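# Open the compost pail's green lid and leave it open

## Task

Swing the green lid of the compost pail fully open so it stays up on its own, with the pail still upright. At the end neither arm may be in contact with the pail, and the white mug and the glass tumbler must both still be standing.

## Robot and tools

Robot: two arms, left_arm and right_arm, each with six revolute joints and a parallel two-finger gripper. In the scene frame the origin sits at table-top height midway between the arms' nominal bases, +x points out over the table, +z up, and left_arm is on the +y side. Camera image sides do not follow arm names. Calibrated bases: left_arm at (-0.023, +0.271, +0.032) m, right_arm at (-0.031, -0.242, +0.018) m, both nearly unrotated. Each gripper's fingers point along its +z axis and open and close along its y axis. The reported end_effector_position is the point between the finger pads, about 1 cm short of the tips.

The row: every motion command is built from rows of exactly 14 numbers, each in [-1, 1], covering both arms even if one stays still. The first 7 belong to left_arm, the last 7 to right_arm. Within each arm the order is: wrist yaw, wrist pitch, wrist roll, shoulder, waist, elbow, then gripper opening. The six joint numbers are offsets, not poses: they count from the arm's Joint targets as they were when the action (or the move) began, never from the previous row, so sending the same offset twice moves the joint twice. Scale: 1.0 equals 2.224 rad for shoulder, elbow and waist, and 8.485 rad for the three wrist joints. Waist and wrist roll have their sign flipped relative to the URDF, both in commands and in results. Joint ranges in URDF signs: waist -2.618 to 3.054 (so -3.054 to 2.618 in your numbers), shoulder 0.000 to 3.142, elbow 0.000 to 3.142, wrist pitch and wrist yaw -1.571 to 1.571, wrist roll -2.094 to 2.094. A command pushing any joint more than 0.059 rad past its range is refused for both arms. The seventh number of each arm is absolute: +1 fully open, -1 closed; sending 0 is itself a command, so repeat the present value to leave a gripper alone. To simply re-command the current Joint targets, send 0 for that arm's joints.

Tools:
- execute_actions(actions, cameras): actions is a list of actions; each action is a list of up to 15 rows, each row applied for one 1/30 s step, and the last row is held if fewer than 15 are given. One action lasts 0.5 s. An empty list just reports state and images.
- move(target, speed, blend, opening_speed, blocking, cameras): target is one 14-number row, or a list of up to 15 rows; every row's offsets count from the same starting Joint targets. All joints travel together along a path. speed is in rad/s for the joint with the longest way to go (0.01 to 12.57, default 0.5), one value or one per target. blend (rad) rounds corners between listed targets. opening_speed (0.2 or more, per second on the -1..+1 scale) ramps the grippers gradually. blocking=false returns after about 0.5 s while the motion continues. The move does not avoid obstacles or the other arm; faster motion and targets set beyond a contact mean harder hits.
- wait(seconds 0 to 10, cameras): lets time pass with commands held.
- stop(cameras): brakes a running move.
- zoom_image(camera, region): camera is cam_high, cam_left_wrist or cam_right_wrist; region is [x0, y0, x1, y1] in pixels, at most 504 by 504.
- read_manual(section): licence text only.
- finished_scene(scene): ends the current scene, given its number; cannot be undone.

Results: end_effector_position (m) and end_effector_quat_wxyz in the scene frame, possibly a few cm off. Joint positions and Joint velocities list each arm's joints in the row order above, followed by the finger gap in metres (0.094 when fully open). Joint targets are what your next offsets count from. Tool commands shows current gripper commands; grip_measured is the measured opening on the command scale; grip_effort_nm is gripper motor effort (negative closing), not finger force. Joint torques follow the same joint order; numbers 4 to 6 wrap at ±28 N m. A move result adds a move: line (done, off_target, moving, held, fault, plus limits=held if steps were withheld). Other lines: joint sent to its limit; joint command not followed (clearance check altered targets); MOTOR HOT and OVER-TEMPERATURE FAULT. Action calls also list joint positions at sampled steps.

Motion limits: each joint's target may lead its measured angle by at most 0.339 rad (big joints) or 2.2 rad (wrist), and targets that would move a gripper more than 200 mm away get scaled back, so large offsets may need several actions. Simulated time runs on while you think.

Avoid: hitting or squeezing one arm with the other, tipping the pail, knocking over the mug or tumbler, anything leaving the table, dropping or releasing moving parts, slamming the lid, and pressing hard into things. To end a push, command targets back past the measured positions. Holding a stretched arm or pushing at something unreachable heats motors; at 90 °C that arm folds and stops working. Finish with both grippers clear of the pail.

Each tool is called in YAML: its name, and indented under it one key for each argument.

## Session

execute_actions:
  actions: []

zoom_image:
  camera: "cam_high"
  region: [150, 150, 390, 390]

Scene clock: 0.00 s.
left_arm: end_effector_position=(+0.3818, +0.2463, +0.1569) grip_measured=+1.000 grip_effort_nm=n/a end_effector_quat_wxyz=(+0.620, +0.003, +0.783, +0.060) | right_arm: end_effector_position=(+0.3570, -0.2309, +0.1082) grip_measured=+1.000 grip_effort_nm=n/a end_effector_quat_wxyz=(+0.569, -0.013, +0.820, +0.060)
Joint names: [wrist yaw, wrist pitch, wrist roll, shoulder, waist, elbow]
Joint positions: left_arm=[-0.264 0.925 -0.037 1.549 0.17 0.388 0.094] | right_arm=[-0.157 0.836 -0.031 1.533 0.066 0.339 0.094]
Joint velocities: within noise
Joint torques (N m): no reading
Heat: left arm: 25 °C; right arm: 26 °C.
Joint targets: left_arm=[-0.265 0.916 -0.036 1.544 0.170 0.392] | right_arm=[-0.159 0.833 -0.031 1.526 0.066 0.346]
Tool commands: left_gripper/opening=+1.0 right_gripper/opening=+1.0

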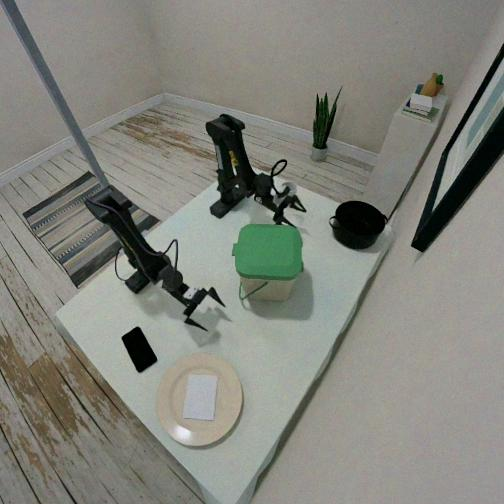

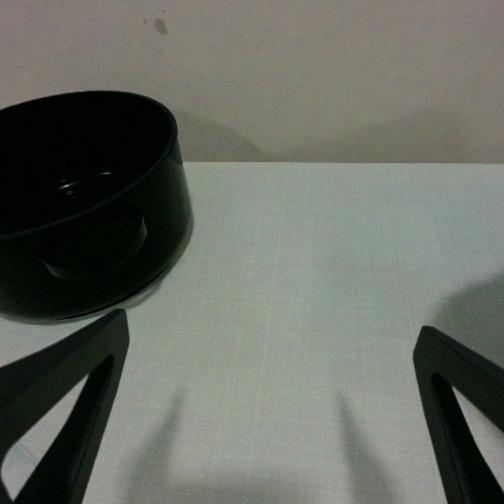

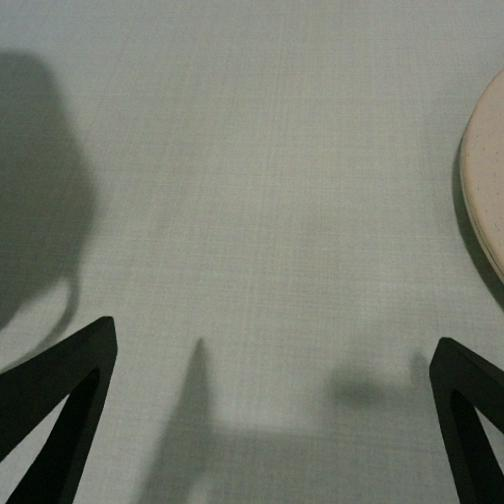

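Scaled by 2.100 (camera's finer frame: 720x720).

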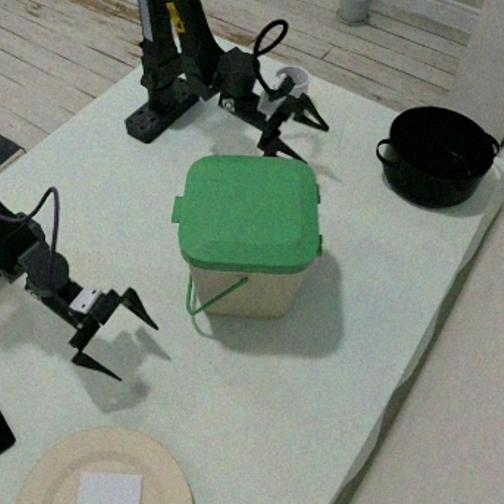

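move:
  target:
    - [0,0,0,0,0,0,1,0.0187,-0.2191,0.0037,-0.4281,0,0.3395,1]
    - [0,0,0,0,0,0,1,0.0187,-0.2191,0.0037,-0.4281,-0.2635,0.3395,1]
  speed: 1.2
  blend: 0.1

Scene clock: 10.13 s.
left_arm: end_effector_position=(+0.3818, +0.2463, +0.1569) grip_measured=+1.000 grip_effort_nm=-0.002 end_effector_quat_wxyz=(+0.620, +0.003, +0.783, +0.060) | right_arm: end_effector_position=(+0.1416, -0.1369, +0.3308) grip_measured=+1.000 grip_effort_nm=-0.042 end_effector_quat_wxyz=(+0.487, -0.226, +0.832, +0.140)
Joint positions: left_arm=[-0.264 0.925 -0.037 1.549 0.17 0.388 0.094] | right_arm=[-0.01 -1.011 -0.009 0.579 -0.514 1.082 0.094]
Joint torques (N m): left_arm=[-0.06 1.88 0.01 -6.24 0.03 6.27] | right_arm=[0.05 1.52 0.12 1.78 -0.47 7.08]
Heat: left arm: 26 °C; right arm: 27 °C.
Joint targets: left_arm=[-0.265 0.916 -0.036 1.544 0.170 0.392] | right_arm=[0.000 -1.026 0.001 0.573 -0.520 1.101]
move: done

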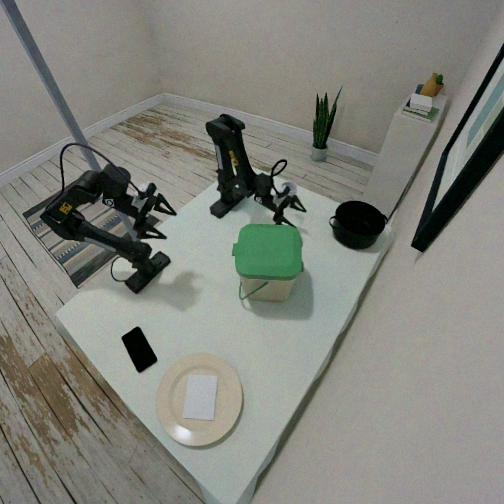

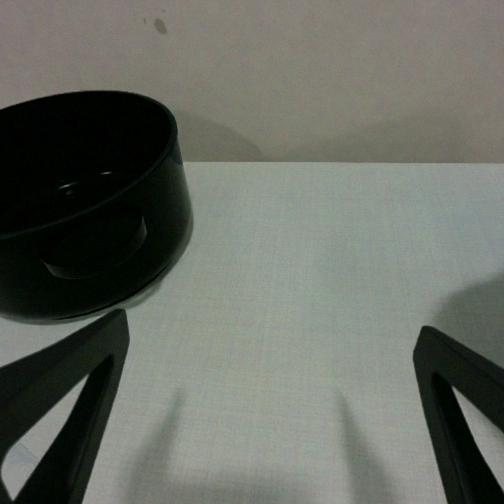

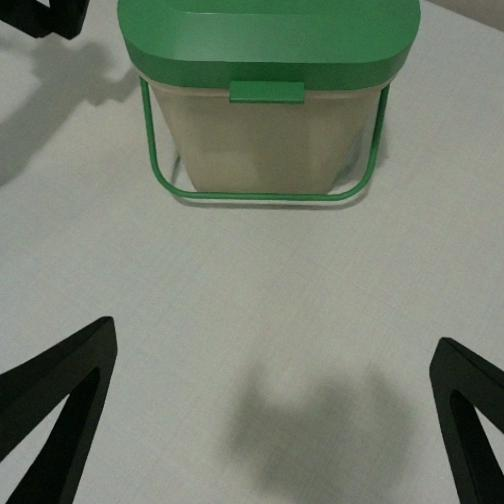

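move:
  target: [0,0,0,0,0,0,1,0,0.1848,0.1833,0.147,-0.0067,-0.379,0.1]
  speed: 0.9
  cameras: ["cam_high","cam_right_wrist"]

Scene clock: 37.13 s.
left_arm: end_effector_position=(+0.3818, +0.2463, +0.1569) grip_measured=+1.000 grip_effort_nm=-0.002 end_effector_quat_wxyz=(+0.620, +0.003, +0.783, +0.060) | right_arm: end_effector_position=(+0.2548, -0.0654, +0.2213) grip_measured=+0.102 grip_effort_nm=-0.168 end_effector_quat_wxyz=(-0.588, +0.645, -0.367, +0.321)
Joint positions: left_arm=[-0.264 0.925 -0.037 1.549 0.17 0.388 0.094] | right_arm=[-0.004 0.528 1.554 0.896 -0.529 0.266 0.052]
Joint torques (N m): left_arm=[-0.07 1.87 -0.01 -6.31 0.03 6.26] | right_arm=[-0.01 1.85 0.06 -1.24 -0.5 6.06]
Heat: left arm: 27 °C; right arm: 28 °C.
Joint targets: left_arm=[-0.265 0.916 -0.036 1.544 0.170 0.392] | right_arm=[0.000 0.542 1.556 0.900 -0.535 0.257]
move: done

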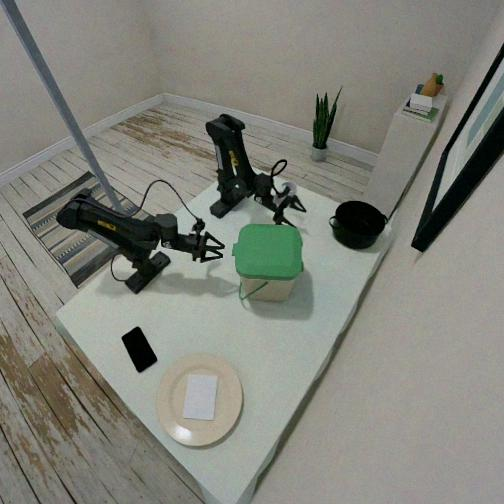

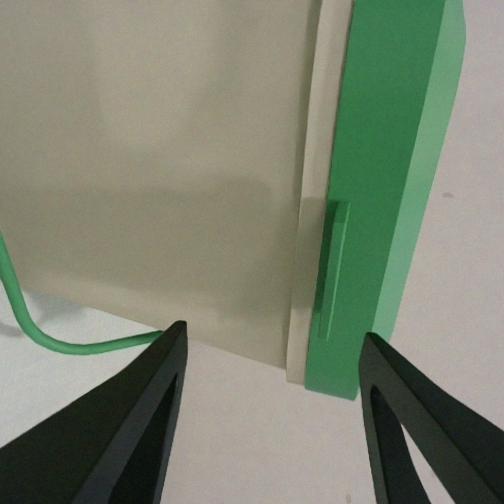

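move:
  target:
    - [0,0,0,0,0,0,1,0,-0.012,0,0.0022,0,0.0483,0.1]
    - [0,0,0,0,0,0,1,0,-0.0011,0,0.0871,0,0.0919,0.1]
  speed: 0.2
  blend: 0.02
  cameras: ["cam_right_wrist"]

Scene clock: 47.77 s.
left_arm: end_effector_position=(+0.3818, +0.2463, +0.1569) grip_measured=+1.000 grip_effort_nm=0.002 end_effector_quat_wxyz=(+0.620, +0.003, +0.783, +0.060) | right_arm: end_effector_position=(+0.2875, -0.0455, +0.2346) grip_measured=+0.102 grip_effort_nm=-0.168 end_effector_quat_wxyz=(-0.577, +0.655, -0.373, +0.316)
Joint positions: left_arm=[-0.264 0.925 -0.037 1.549 0.17 0.388 0.094] | right_arm=[-0.004 0.519 1.555 1.085 -0.529 0.431 0.052]
Joint torques (N m): left_arm=[-0.06 1.88 0 -6.27 0.03 6.23] | right_arm=[-0.01 1.82 0.05 -2.44 -0.53 9.65]
Heat: left arm: 28 °C; right arm: 30 °C.
Joint targets: left_arm=[-0.265 0.916 -0.036 1.544 0.170 0.392] | right_arm=[0.000 0.533 1.556 1.094 -0.535 0.462]
move: done

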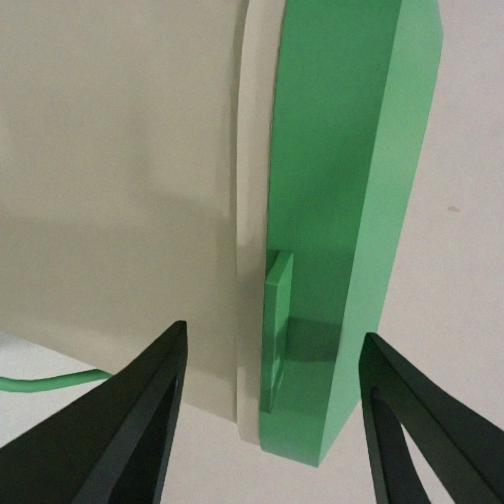

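move:
  target:
    - [0,0,0,0,0,0,1,0,0.005,0,0.0322,0,0.0171,0.1]
    - [0,0,0,0,0,0,1,0,0.005,0,0.0322,0,0.0171,-0.62]
  speed: 0.15
  opening_speed: 0.5
  cameras: ["cam_right_wrist"]

Scene clock: 54.83 s.
left_arm: end_effector_position=(+0.3818, +0.2463, +0.1569) grip_measured=+1.000 grip_effort_nm=-0.002 end_effector_quat_wxyz=(+0.620, +0.003, +0.783, +0.060) | right_arm: end_effector_position=(+0.3000, -0.0382, +0.2439) grip_measured=-0.445 grip_effort_nm=-1.053 end_effector_quat_wxyz=(-0.586, +0.647, -0.364, +0.326)
Joint positions: left_arm=[-0.264 0.925 -0.037 1.549 0.17 0.388 0.094] | right_arm=[-0.002 0.583 1.566 1.156 -0.529 0.47 0.026]
Joint torques (N m): left_arm=[-0.07 1.88 0 -6.34 0.06 6.24] | right_arm=[-0.04 1.67 -0.06 -2.89 -0.5 9.43]
Heat: left arm: 28 °C; right arm: 30 °C.
Joint targets: left_arm=[-0.265 0.916 -0.036 1.544 0.170 0.392] | right_arm=[-0.001 0.575 1.556 1.166 -0.535 0.500]
move: done

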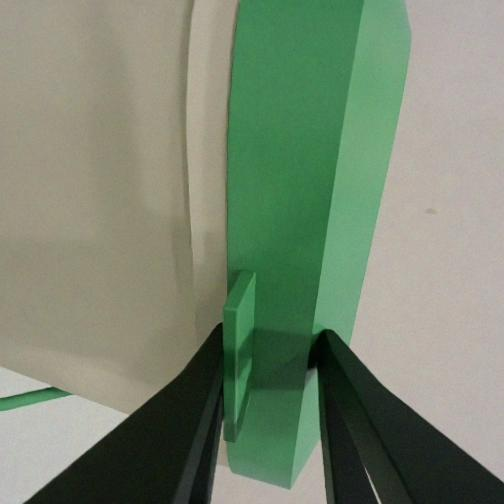

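move:
  target:
    - [0,0,0,0,0,0,1,0,-0.0365,0,-0.0306,0,0.0641,-0.48]
    - [0,0,0,0,0,0,1,0,-0.0659,0,-0.0254,0,0.1412,-0.48]
    - [0,0,0,0,0,0,1,0,-0.1125,0,0.0309,-0.0018,0.3076,-0.48]
    - [0,0,0,0,0,0,1,0,-0.1415,0,0.0955,-0.003,0.4426,-0.48]
  speed: 0.3
  blend: 0.03
  cameras: ["cam_high","cam_right_wrist"]

Scene clock: 77.63 s.
left_arm: end_effector_position=(+0.3818, +0.2463, +0.1569) grip_measured=+1.000 grip_effort_nm=0.002 end_effector_quat_wxyz=(+0.620, +0.003, +0.783, +0.060) | right_arm: end_effector_position=(+0.3250, -0.0202, +0.3539) grip_measured=-0.479 grip_effort_nm=-0.110 end_effector_quat_wxyz=(-0.439, +0.755, -0.422, +0.243)
Joint positions: left_arm=[-0.264 0.925 -0.037 1.549 0.17 0.388 0.094] | right_arm=[-0.001 -0.612 1.566 1.361 -0.535 1.455 0.024]
Joint torques (N m): left_arm=[-0.07 1.88 -0.01 -6.3 0.05 6.28] | right_arm=[-0.05 1.54 -0.07 -4.31 -0.57 9.39]
Heat: left arm: 29 °C; right arm: 31 °C.
Joint targets: left_arm=[-0.265 0.916 -0.036 1.544 0.170 0.392] | right_arm=[0.000 -0.625 1.556 1.378 -0.542 1.484]
move: done

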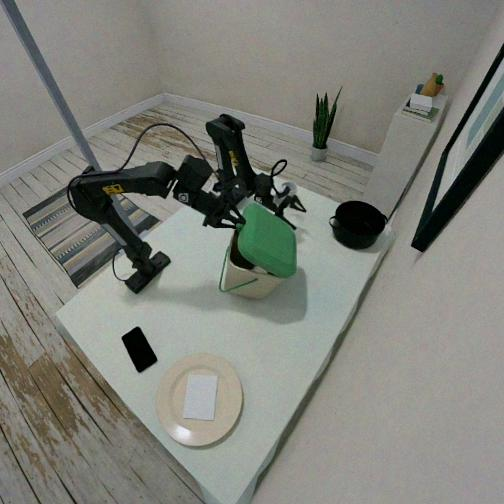

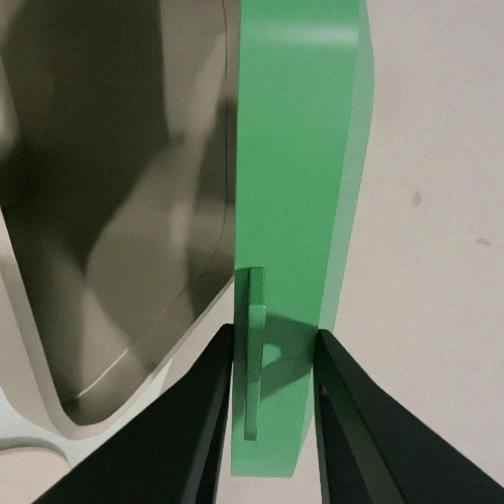

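zoom_image:
  camera: "cam_high"
  region: [190, 180, 350, 340]

Scaled by 3.150 (camera's finer frame: 720x720).

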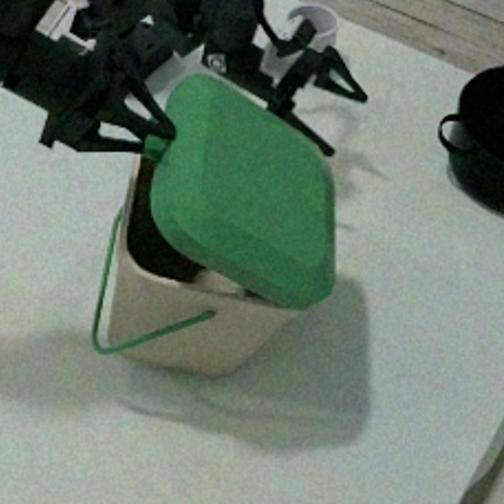

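move:
  target:
    - [0,0,0,0,0,0,1,0,0.0289,0,-0.0644,0.0012,-0.1349,-0.48]
    - [0,0,0,0,0,0,1,0,0.0755,0,-0.1207,0.003,-0.3013,-0.48]
  speed: 0.3
  blend: 0.03
  cameras: ["cam_high","cam_right_wrist"]

zoom_image:
  camera: "cam_high"
  region: [190, 180, 350, 340]

Scene clock: 95.67 s.
left_arm: end_effector_position=(+0.3818, +0.2463, +0.1569) grip_measured=+1.000 grip_effort_nm=0.002 end_effector_quat_wxyz=(+0.620, +0.003, +0.783, +0.060) | right_arm: end_effector_position=(+0.3060, -0.0320, +0.2957) grip_measured=-0.479 grip_effort_nm=-0.105 end_effector_quat_wxyz=(-0.530, +0.694, -0.388, +0.293)
Joint positions: left_arm=[-0.264 0.925 -0.037 1.549 0.17 0.388 0.094] | right_arm=[-0.001 0.022 1.566 1.121 -0.535 0.831 0.024]
Joint torques (N m): left_arm=[-0.07 1.87 -0.01 -6.26 0.02 6.24] | right_arm=[-0.05 1.72 -0.07 -4.97 -0.01 5.65]
Heat: left arm: 29 °C; right arm: 31 °C.
Joint targets: left_arm=[-0.265 0.916 -0.036 1.544 0.170 0.392] | right_arm=[0.000 0.016 1.556 1.109 -0.535 0.814]
move: done

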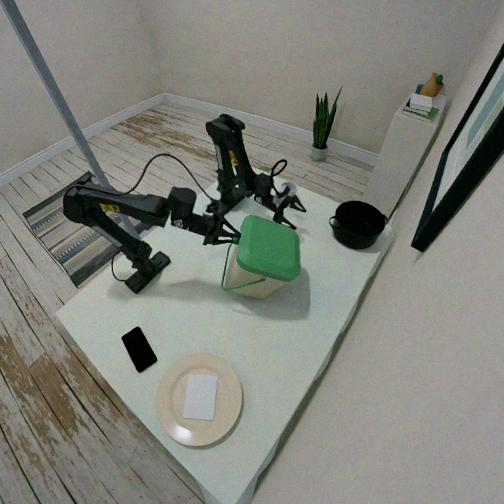

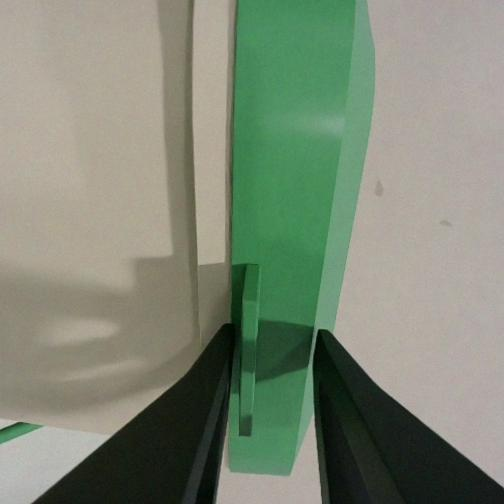

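Scaled by 3.150 (camera's finer frame: 720x720).

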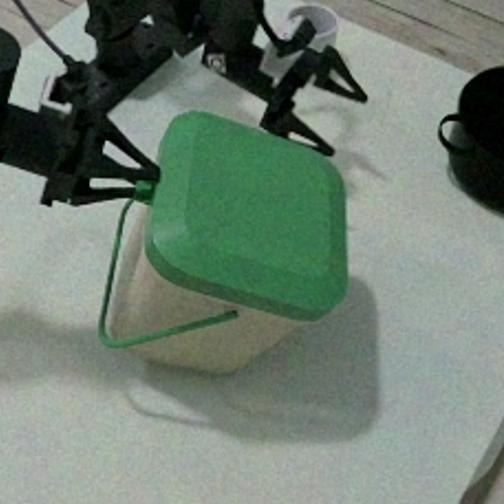

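move:
  target:
    - [0,0,0,0,0,0,1,0,-0.0466,0,0.0563,-0.0018,0.1664,-0.5]
    - [0,0,0,0,0,0,1,0,-0.0755,0,0.1207,-0.003,0.3013,-0.5]
  speed: 0.3
  blend: 0.03
  cameras: ["cam_high","cam_right_wrist"]

zoom_image:
  camera: "cam_high"
  region: [190, 180, 350, 340]

Scene clock: 115.33 s.
left_arm: end_effector_position=(+0.3818, +0.2463, +0.1569) grip_measured=+1.000 grip_effort_nm=0.007 end_effector_quat_wxyz=(+0.620, +0.003, +0.783, +0.060) | right_arm: end_effector_position=(+0.3247, -0.0204, +0.3539) grip_measured=-0.498 grip_effort_nm=-0.159 end_effector_quat_wxyz=(-0.439, +0.755, -0.422, +0.243)
Joint positions: left_arm=[-0.264 0.925 -0.037 1.549 0.17 0.388 0.094] | right_arm=[-0.001 -0.615 1.566 1.361 -0.535 1.456 0.024]
Joint torques (N m): left_arm=[-0.07 1.87 0 -6.28 0.01 6.26] | right_arm=[-0.04 1.55 -0.07 -4.27 -0.55 9.31]
Heat: left arm: 30 °C; right arm: 32 °C.
Joint targets: left_arm=[-0.265 0.916 -0.036 1.544 0.170 0.392] | right_arm=[0.000 -0.625 1.556 1.378 -0.542 1.485]
move: done

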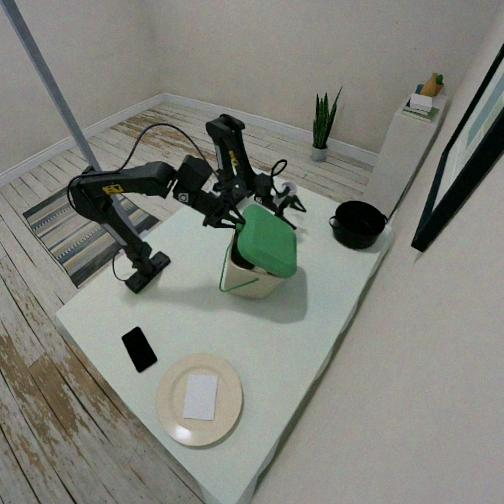

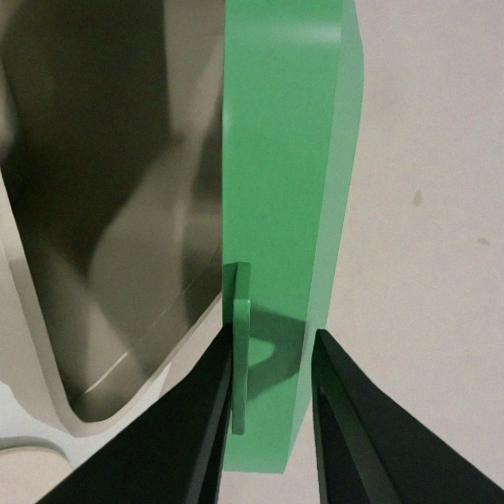

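Scaled by 3.150 (camera's finer frame: 720x720).

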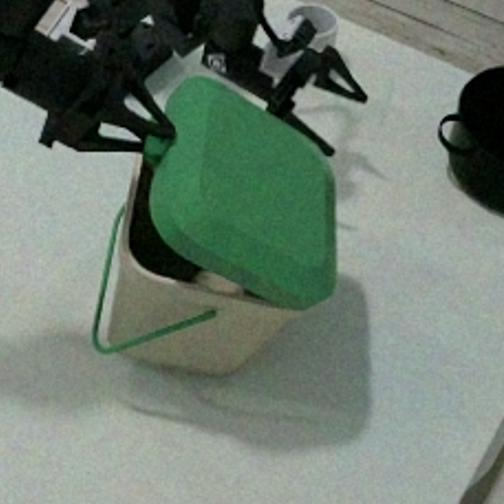

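move:
  target: [0,0,0,0,0,0,1,0,-0.0506,0,0.0953,0,0.1839,-0.5]
  speed: 0.25
  cameras: ["cam_high","cam_right_wrist"]

zoom_image:
  camera: "cam_high"
  region: [190, 180, 350, 340]

Scene clock: 123.43 s.
left_arm: end_effector_position=(+0.3818, +0.2463, +0.1569) grip_measured=+1.000 grip_effort_nm=-0.002 end_effector_quat_wxyz=(+0.620, +0.003, +0.783, +0.060) | right_arm: end_effector_position=(+0.3263, -0.0194, +0.3660) grip_measured=-0.498 grip_effort_nm=-0.159 end_effector_quat_wxyz=(-0.359, +0.796, -0.445, +0.198)
Joint positions: left_arm=[-0.264 0.925 -0.037 1.549 0.17 0.388 0.094] | right_arm=[-0.001 -1.029 1.566 1.567 -0.535 1.871 0.024]
Joint torques (N m): left_arm=[-0.06 1.89 0 -6.32 0.06 6.23] | right_arm=[-0.04 1.31 -0.07 -5.07 -0.57 8.06]
Heat: left arm: 30 °C; right arm: 32 °C.
Joint targets: left_arm=[-0.265 0.916 -0.036 1.544 0.170 0.392] | right_arm=[0.000 -1.054 1.556 1.590 -0.542 1.894]
move: done

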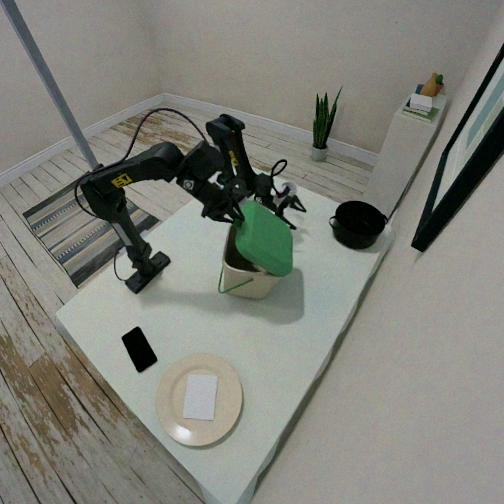

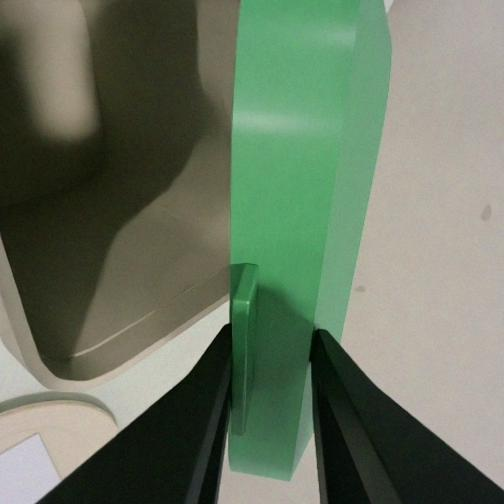

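Scaled by 3.150 (camera's finer frame: 720x720).

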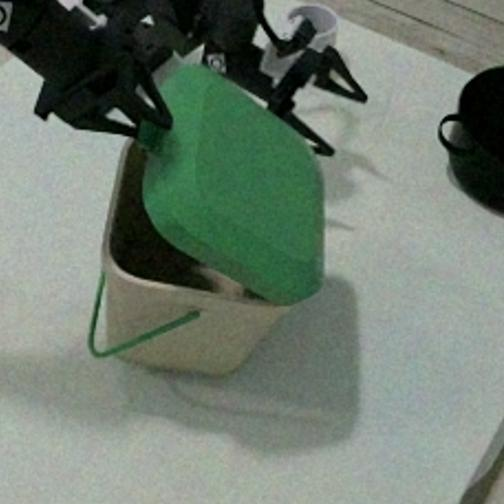

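move:
  target: [0,0,0,0,0,0,1,0,-0.0253,0,0.0862,0,0.1242,-0.5]
  speed: 0.2
  cameras: ["cam_high","cam_right_wrist"]

zoom_image:
  camera: "cam_high"
  region: [190, 180, 350, 340]

Scene clock: 130.83 s.
left_arm: end_effector_position=(+0.3818, +0.2463, +0.1569) grip_measured=+1.000 grip_effort_nm=0.002 end_effector_quat_wxyz=(+0.620, +0.003, +0.783, +0.060) | right_arm: end_effector_position=(+0.3435, -0.0088, +0.3675) grip_measured=-0.498 grip_effort_nm=-0.164 end_effector_quat_wxyz=(-0.326, +0.810, -0.453, +0.180)
Joint positions: left_arm=[-0.264 0.925 -0.037 1.549 0.17 0.388 0.094] | right_arm=[-0.001 -1.211 1.566 1.752 -0.535 2.154 0.024]
Joint torques (N m): left_arm=[-0.06 1.88 -0.01 -6.27 0.06 6.28] | right_arm=[-0.04 0.89 -0.07 -5.9 -0.58 6.97]
Heat: left arm: 30 °C; right arm: 32 °C.
Joint targets: left_arm=[-0.265 0.916 -0.036 1.544 0.170 0.392] | right_arm=[0.000 -1.269 1.556 1.782 -0.542 2.170]
move: off_target (right_arm); right_arm: the wrist pitch is farthest, 0.058 rad from its target

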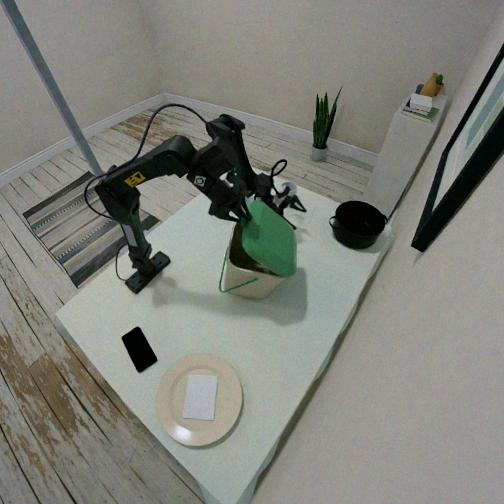

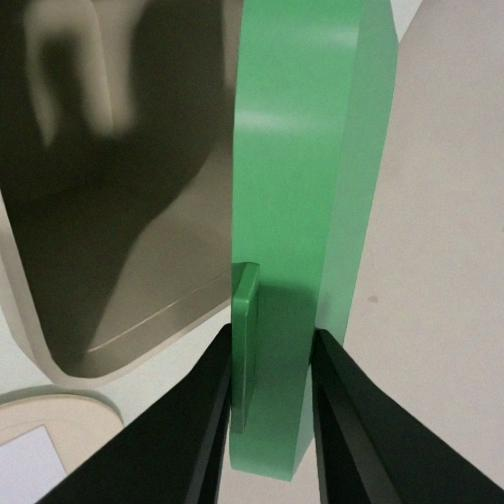

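Scaled by 3.150 (camera's finer frame: 720x720).

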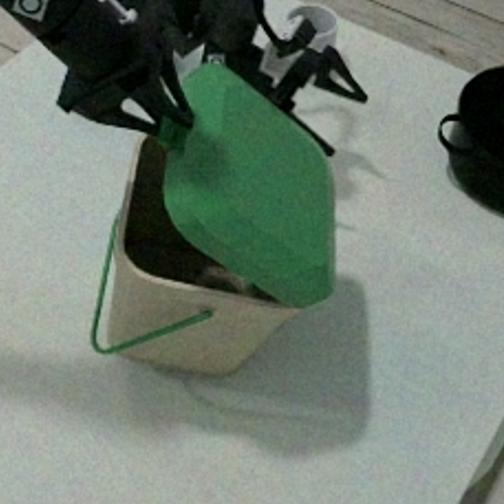

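move:
  target:
    - [0.0312,-0.1905,0.0042,-0.4361,0,0.3188,1,0,0,0,0,0,0,-0.5]
    - [0.0312,-0.1905,0.0042,-0.4361,0.162,0.3188,1,0,0,0,0,0,0,-0.5]
  speed: 1.2
  cameras: ["cam_high","cam_left_wrist"]

Scene clock: 141.20 s.
left_arm: end_effector_position=(+0.1731, +0.1570, +0.4257) grip_measured=+1.000 grip_effort_nm=0.007 end_effector_quat_wxyz=(+0.624, +0.203, +0.736, -0.167) | right_arm: end_effector_position=(+0.3434, -0.0088, +0.3676) grip_measured=-0.498 grip_effort_nm=-0.159 end_effector_quat_wxyz=(-0.326, +0.810, -0.453, +0.180)
Joint positions: left_arm=[-0.003 -0.683 -0.006 0.574 0.526 1.091 0.094] | right_arm=[-0.001 -1.211 1.566 1.752 -0.535 2.154 0.024]
Joint torques (N m): left_arm=[0.01 1.83 0.04 3.02 0.51 7.35] | right_arm=[-0.05 0.92 -0.08 -5.9 -0.55 6.99]
Heat: left arm: 31 °C; right arm: 31 °C.
Joint targets: left_arm=[0.000 -0.700 0.000 0.574 0.530 1.101] | right_arm=[0.000 -1.269 1.556 1.782 -0.542 2.170]
move: off_target (right_arm); right_arm: the wrist pitch is farthest, 0.058 rad from its target

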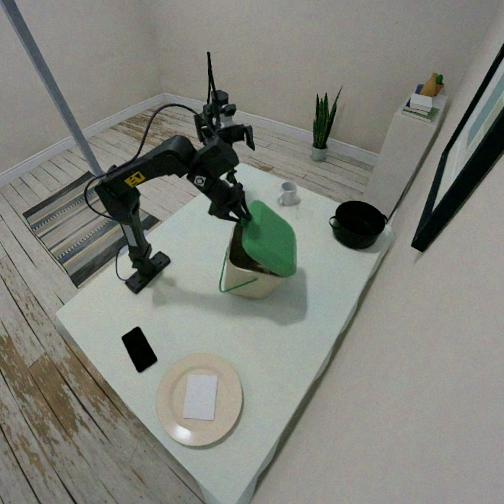

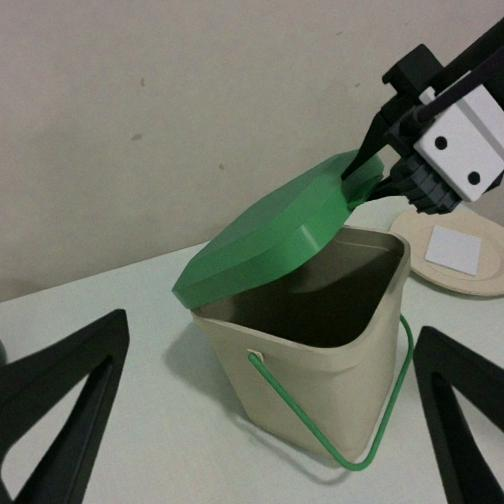

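move:
  target: [0,0,0,0,0,0,1,0,0.0233,0,0.011,-0.0027,0.0395,-0.42]
  speed: 0.12
  opening_speed: 0.2

Scene clock: 152.43 s.
left_arm: end_effector_position=(+0.1731, +0.1570, +0.4255) grip_measured=+1.000 grip_effort_nm=-0.002 end_effector_quat_wxyz=(+0.624, +0.203, +0.736, -0.167) | right_arm: end_effector_position=(+0.3685, +0.0087, +0.4143) grip_measured=-0.422 grip_effort_nm=0.095 end_effector_quat_wxyz=(-0.405, +0.775, -0.432, +0.223)
Joint positions: left_arm=[-0.003 -0.684 -0.006 0.574 0.526 1.091 0.094] | right_arm=[0 -1.068 1.566 1.779 -0.539 2.237 0.027]
Joint torques (N m): left_arm=[0.02 1.85 0.05 3.06 0.5 7.31] | right_arm=[-0.05 1.57 -0.07 -6.38 -0.72 7.45]
Heat: left arm: 32 °C; right arm: 31 °C.
Joint targets: left_arm=[0.000 -0.700 0.000 0.574 0.530 1.101] | right_arm=[0.000 -1.071 1.556 1.806 -0.548 2.258]
move: done

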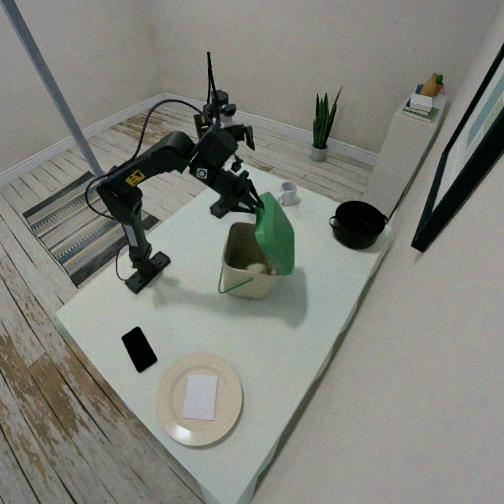

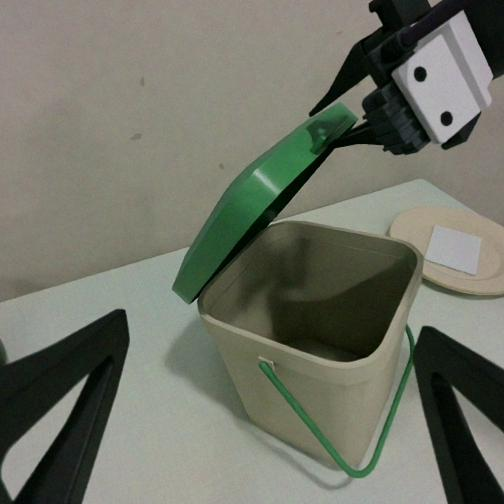

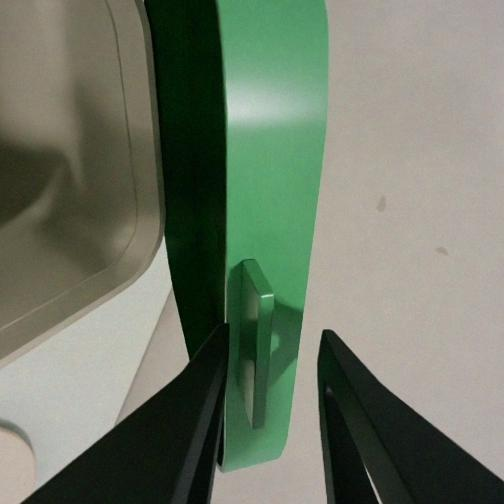

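move:
  target: [0,0,0,0,0,0,1,0,0.0278,0,0.02,-0.0036,-0.0102,0.28]
  speed: 0.12
  opening_speed: 0.3

Scene clock: 160.57 s.
left_arm: end_effector_position=(+0.1731, +0.1570, +0.4255) grip_measured=+1.000 grip_effort_nm=-0.002 end_effector_quat_wxyz=(+0.624, +0.203, +0.736, -0.167) | right_arm: end_effector_position=(+0.4024, +0.0362, +0.4397) grip_measured=+0.277 grip_effort_nm=0.095 end_effector_quat_wxyz=(-0.473, +0.738, -0.406, +0.259)
Joint positions: left_arm=[-0.003 -0.684 -0.006 0.574 0.526 1.091 0.094] | right_arm=[0.003 -0.838 1.566 1.83 -0.55 2.237 0.06]
Joint torques (N m): left_arm=[0.02 1.85 0.06 3.07 0.53 7.31] | right_arm=[-0.09 1.73 -0.07 -7.86 -0.43 5.68]
Heat: left arm: 32 °C; right arm: 32 °C.
Joint targets: left_arm=[0.000 -0.700 0.000 0.574 0.530 1.101] | right_arm=[-0.001 -0.836 1.556 1.851 -0.556 2.235]
move: done

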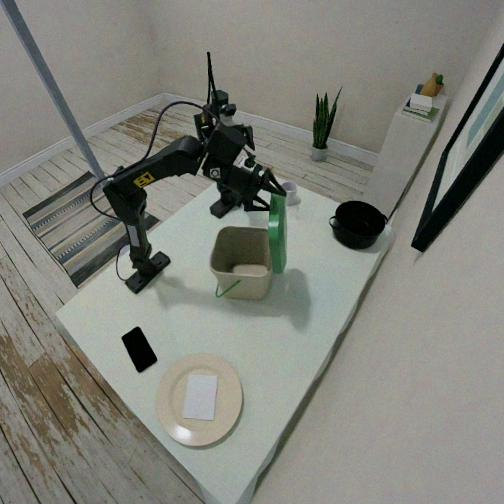

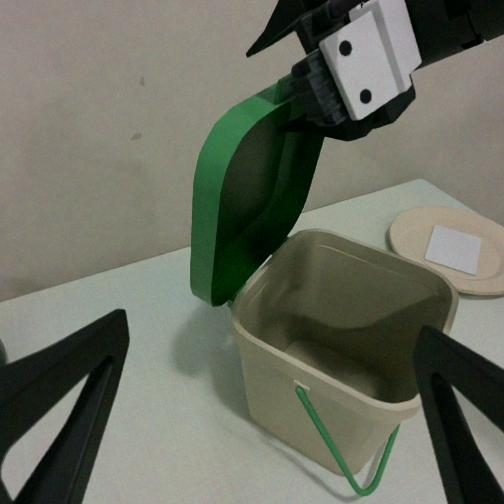

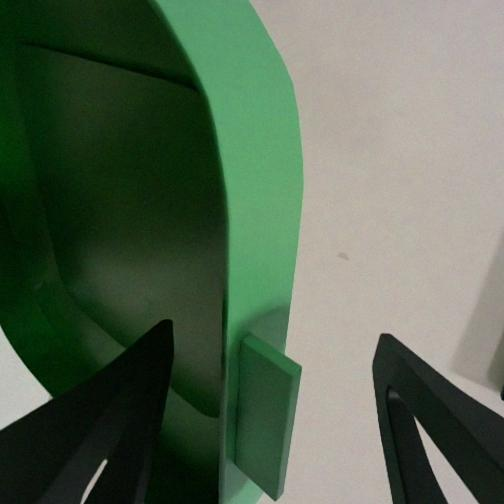

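move:
  target: [0,0,0,0,0,0,1,0,0.0178,0,0.0489,-0.0036,0.0268,0.28]
  speed: 0.1

Scene clock: 171.60 s.
left_arm: end_effector_position=(+0.1731, +0.1570, +0.4255) grip_measured=+1.000 grip_effort_nm=-0.007 end_effector_quat_wxyz=(+0.624, +0.203, +0.736, -0.167) | right_arm: end_effector_position=(+0.4375, +0.0638, +0.4317) grip_measured=+0.278 grip_effort_nm=0.095 end_effector_quat_wxyz=(-0.501, +0.722, -0.394, +0.271)
Joint positions: left_arm=[-0.003 -0.684 -0.006 0.574 0.526 1.091 0.094] | right_arm=[0.003 -0.689 1.566 1.935 -0.558 2.265 0.06]
Joint torques (N m): left_arm=[0.03 1.85 0.04 3.03 0.5 7.27] | right_arm=[-0.08 1.72 -0.07 -8.91 -0.49 8.85]
Heat: left arm: 33 °C; right arm: 33 °C.
Joint targets: left_arm=[0.000 -0.700 0.000 0.574 0.530 1.101] | right_arm=[-0.001 -0.685 1.556 1.959 -0.564 2.295]
move: done

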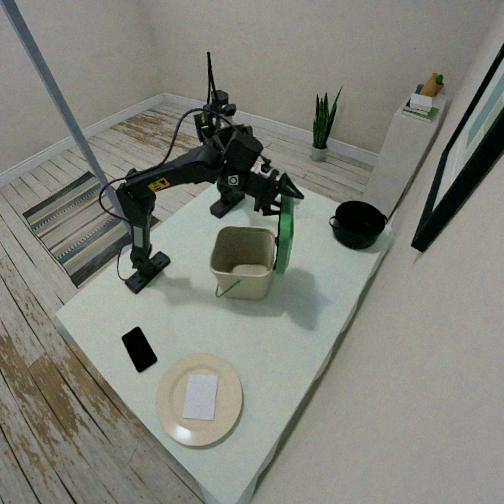

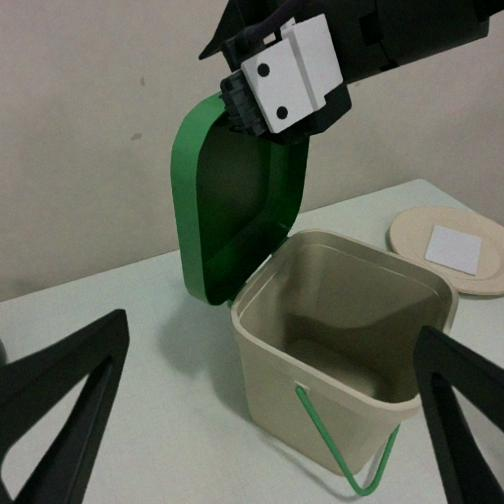

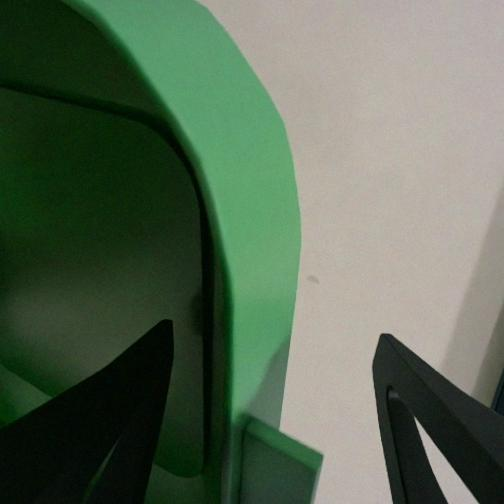

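move:
  target: [0,0,0,0,0,0,1,0,0.0454,0,0.0236,-0.0027,-0.0822,0.28]
  speed: 0.15

Scene clock: 178.67 s.
left_arm: end_effector_position=(+0.1731, +0.1570, +0.4255) grip_measured=+1.000 grip_effort_nm=0.002 end_effector_quat_wxyz=(+0.624, +0.203, +0.736, -0.167) | right_arm: end_effector_position=(+0.4739, +0.0906, +0.4287) grip_measured=+0.278 grip_effort_nm=0.090 end_effector_quat_wxyz=(-0.565, +0.673, -0.366, +0.305)
Joint positions: left_arm=[-0.003 -0.684 -0.006 0.574 0.526 1.091 0.094] | right_arm=[0.003 -0.317 1.566 1.982 -0.562 2.123 0.06]
Joint torques (N m): left_arm=[0.01 1.86 0.04 3.07 0.49 7.31] | right_arm=[-0.08 1.91 -0.08 -9.48 -0.62 5.7]
Heat: left arm: 33 °C; right arm: 34 °C.
Joint targets: left_arm=[0.000 -0.700 0.000 0.574 0.530 1.101] | right_arm=[-0.001 -0.300 1.556 2.012 -0.570 2.112]
move: done

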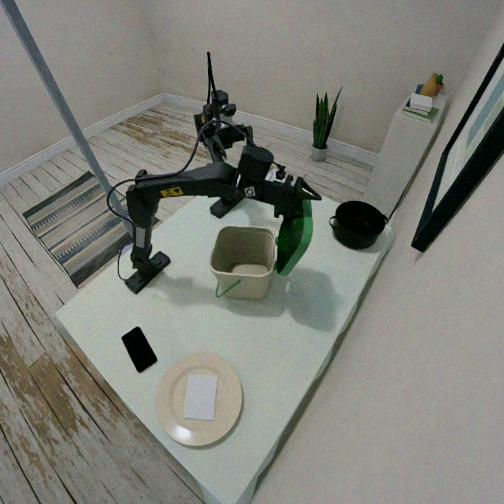

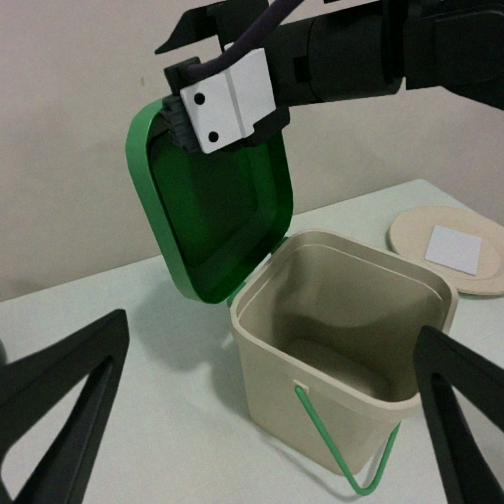

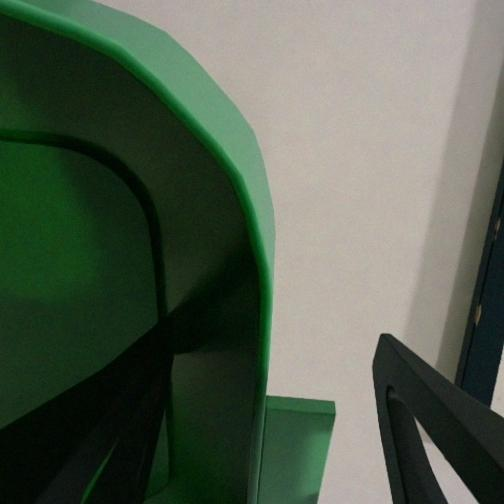

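move:
  target: [0,0,0,0,0,0,1,0,0.0236,0,0.055,-0.001,0.01,0.28]
  speed: 0.12

Scene clock: 187.23 s.
left_arm: end_effector_position=(+0.1731, +0.1570, +0.4255) grip_measured=+1.000 grip_effort_nm=-0.002 end_effector_quat_wxyz=(+0.624, +0.203, +0.736, -0.167) | right_arm: end_effector_position=(+0.5077, +0.1128, +0.4119) grip_measured=+0.278 grip_effort_nm=0.095 end_effector_quat_wxyz=(+0.600, -0.643, +0.350, -0.323)
Joint positions: left_arm=[-0.003 -0.684 -0.006 0.574 0.526 1.091 0.094] | right_arm=[0.003 -0.095 1.566 2.1 -0.562 2.123 0.06]
Joint torques (N m): left_arm=[0.01 1.84 0.05 3.1 0.51 7.32] | right_arm=[-0.08 1.71 -0.07 -10.45 -0.81 7.83]
Heat: left arm: 33 °C; right arm: 34 °C.
Joint targets: left_arm=[0.000 -0.700 0.000 0.574 0.530 1.101] | right_arm=[-0.001 -0.099 1.556 2.134 -0.572 2.134]
move: done

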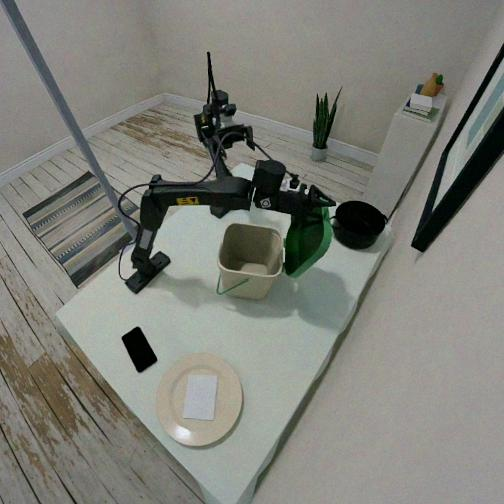

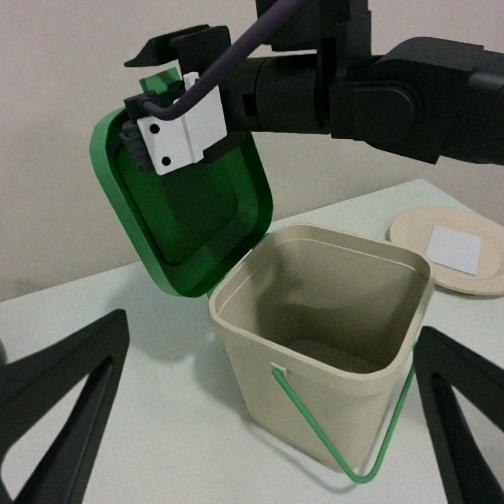

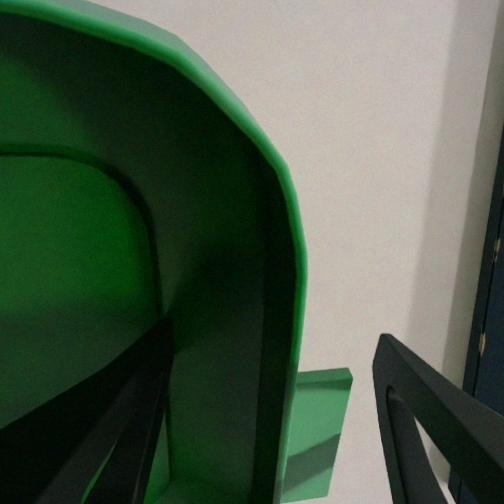

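move:
  target:
    - [0,0,0,0,0,0,1,0,-0.0237,0,-0.0549,0.001,-0.0099,0.28]
  speed: 0.15

Scene clock: 197.27 s.
left_arm: end_effector_position=(+0.1731, +0.1570, +0.4255) grip_measured=+1.000 grip_effort_nm=0.002 end_effector_quat_wxyz=(+0.624, +0.203, +0.736, -0.167) | right_arm: end_effector_position=(+0.4910, +0.1019, +0.4196) grip_measured=+0.278 grip_effort_nm=0.095 end_effector_quat_wxyz=(-0.580, +0.661, -0.359, +0.312)
Joint positions: left_arm=[-0.003 -0.684 -0.006 0.574 0.526 1.091 0.094] | right_arm=[0.003 -0.215 1.566 2.04 -0.562 2.123 0.06]
Joint torques (N m): left_arm=[0.01 1.85 0.04 3.03 0.5 7.27] | right_arm=[-0.09 1 -0.07 -15.23 -0.62 5.83]
Heat: left arm: 34 °C; right arm: 34 °C.
Joint targets: left_arm=[0.000 -0.700 0.000 0.574 0.530 1.101] | right_arm=[-0.001 -0.300 1.556 2.012 -0.570 2.112]
move: off_target (right_arm); right_arm: the wrist pitch is farthest, 0.085 rad from its target

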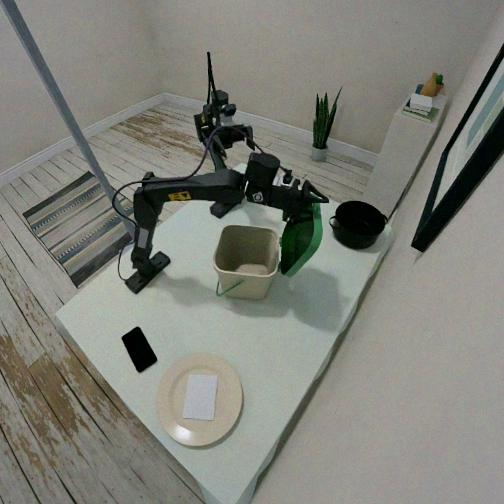

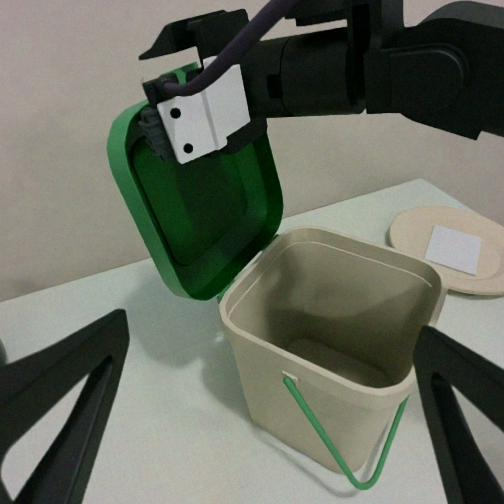

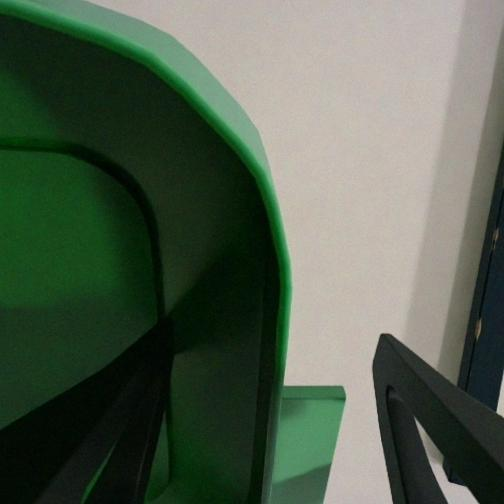

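move:
  target: [0,0,0,0,0,0,1,0,0.0163,0,-0.1439,0.0072,-0.2061,0.28]
  speed: 0.12

Scene clock: 210.33 s.
left_arm: end_effector_position=(+0.1731, +0.1570, +0.4255) grip_measured=+1.000 grip_effort_nm=-0.002 end_effector_quat_wxyz=(+0.624, +0.203, +0.736, -0.167) | right_arm: end_effector_position=(+0.4288, +0.0609, +0.4207) grip_measured=+0.279 grip_effort_nm=0.022 end_effector_quat_wxyz=(-0.584, +0.658, -0.357, +0.315)
Joint positions: left_arm=[-0.003 -0.684 -0.006 0.574 0.526 1.091 0.094] | right_arm=[0.003 -0.092 1.567 1.711 -0.562 1.682 0.06]
Joint torques (N m): left_arm=[0.02 1.85 0.05 3.1 0.5 7.3] | right_arm=[-0.09 1.14 -0.08 -11.47 0.68 4.48]
Heat: left arm: 34 °C; right arm: 36 °C.
Joint targets: left_arm=[0.000 -0.700 0.000 0.574 0.530 1.101] | right_arm=[-0.001 -0.162 1.556 1.692 -0.554 1.654]
move: off_target (right_arm); right_arm: the wrist pitch is farthest, 0.070 rad from its target

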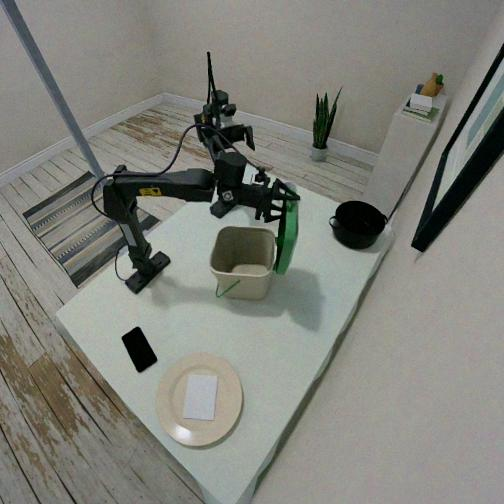

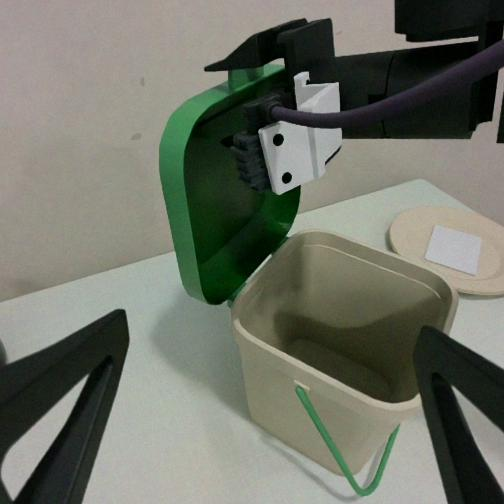

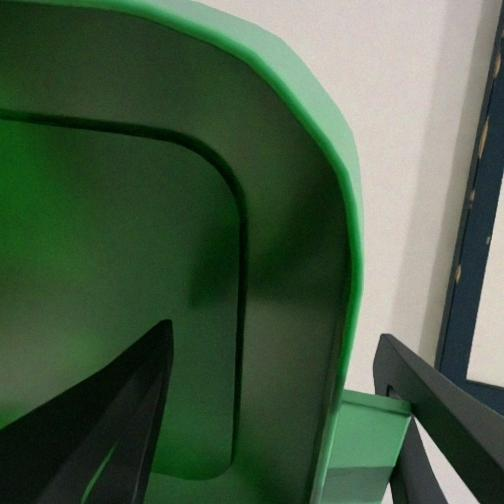

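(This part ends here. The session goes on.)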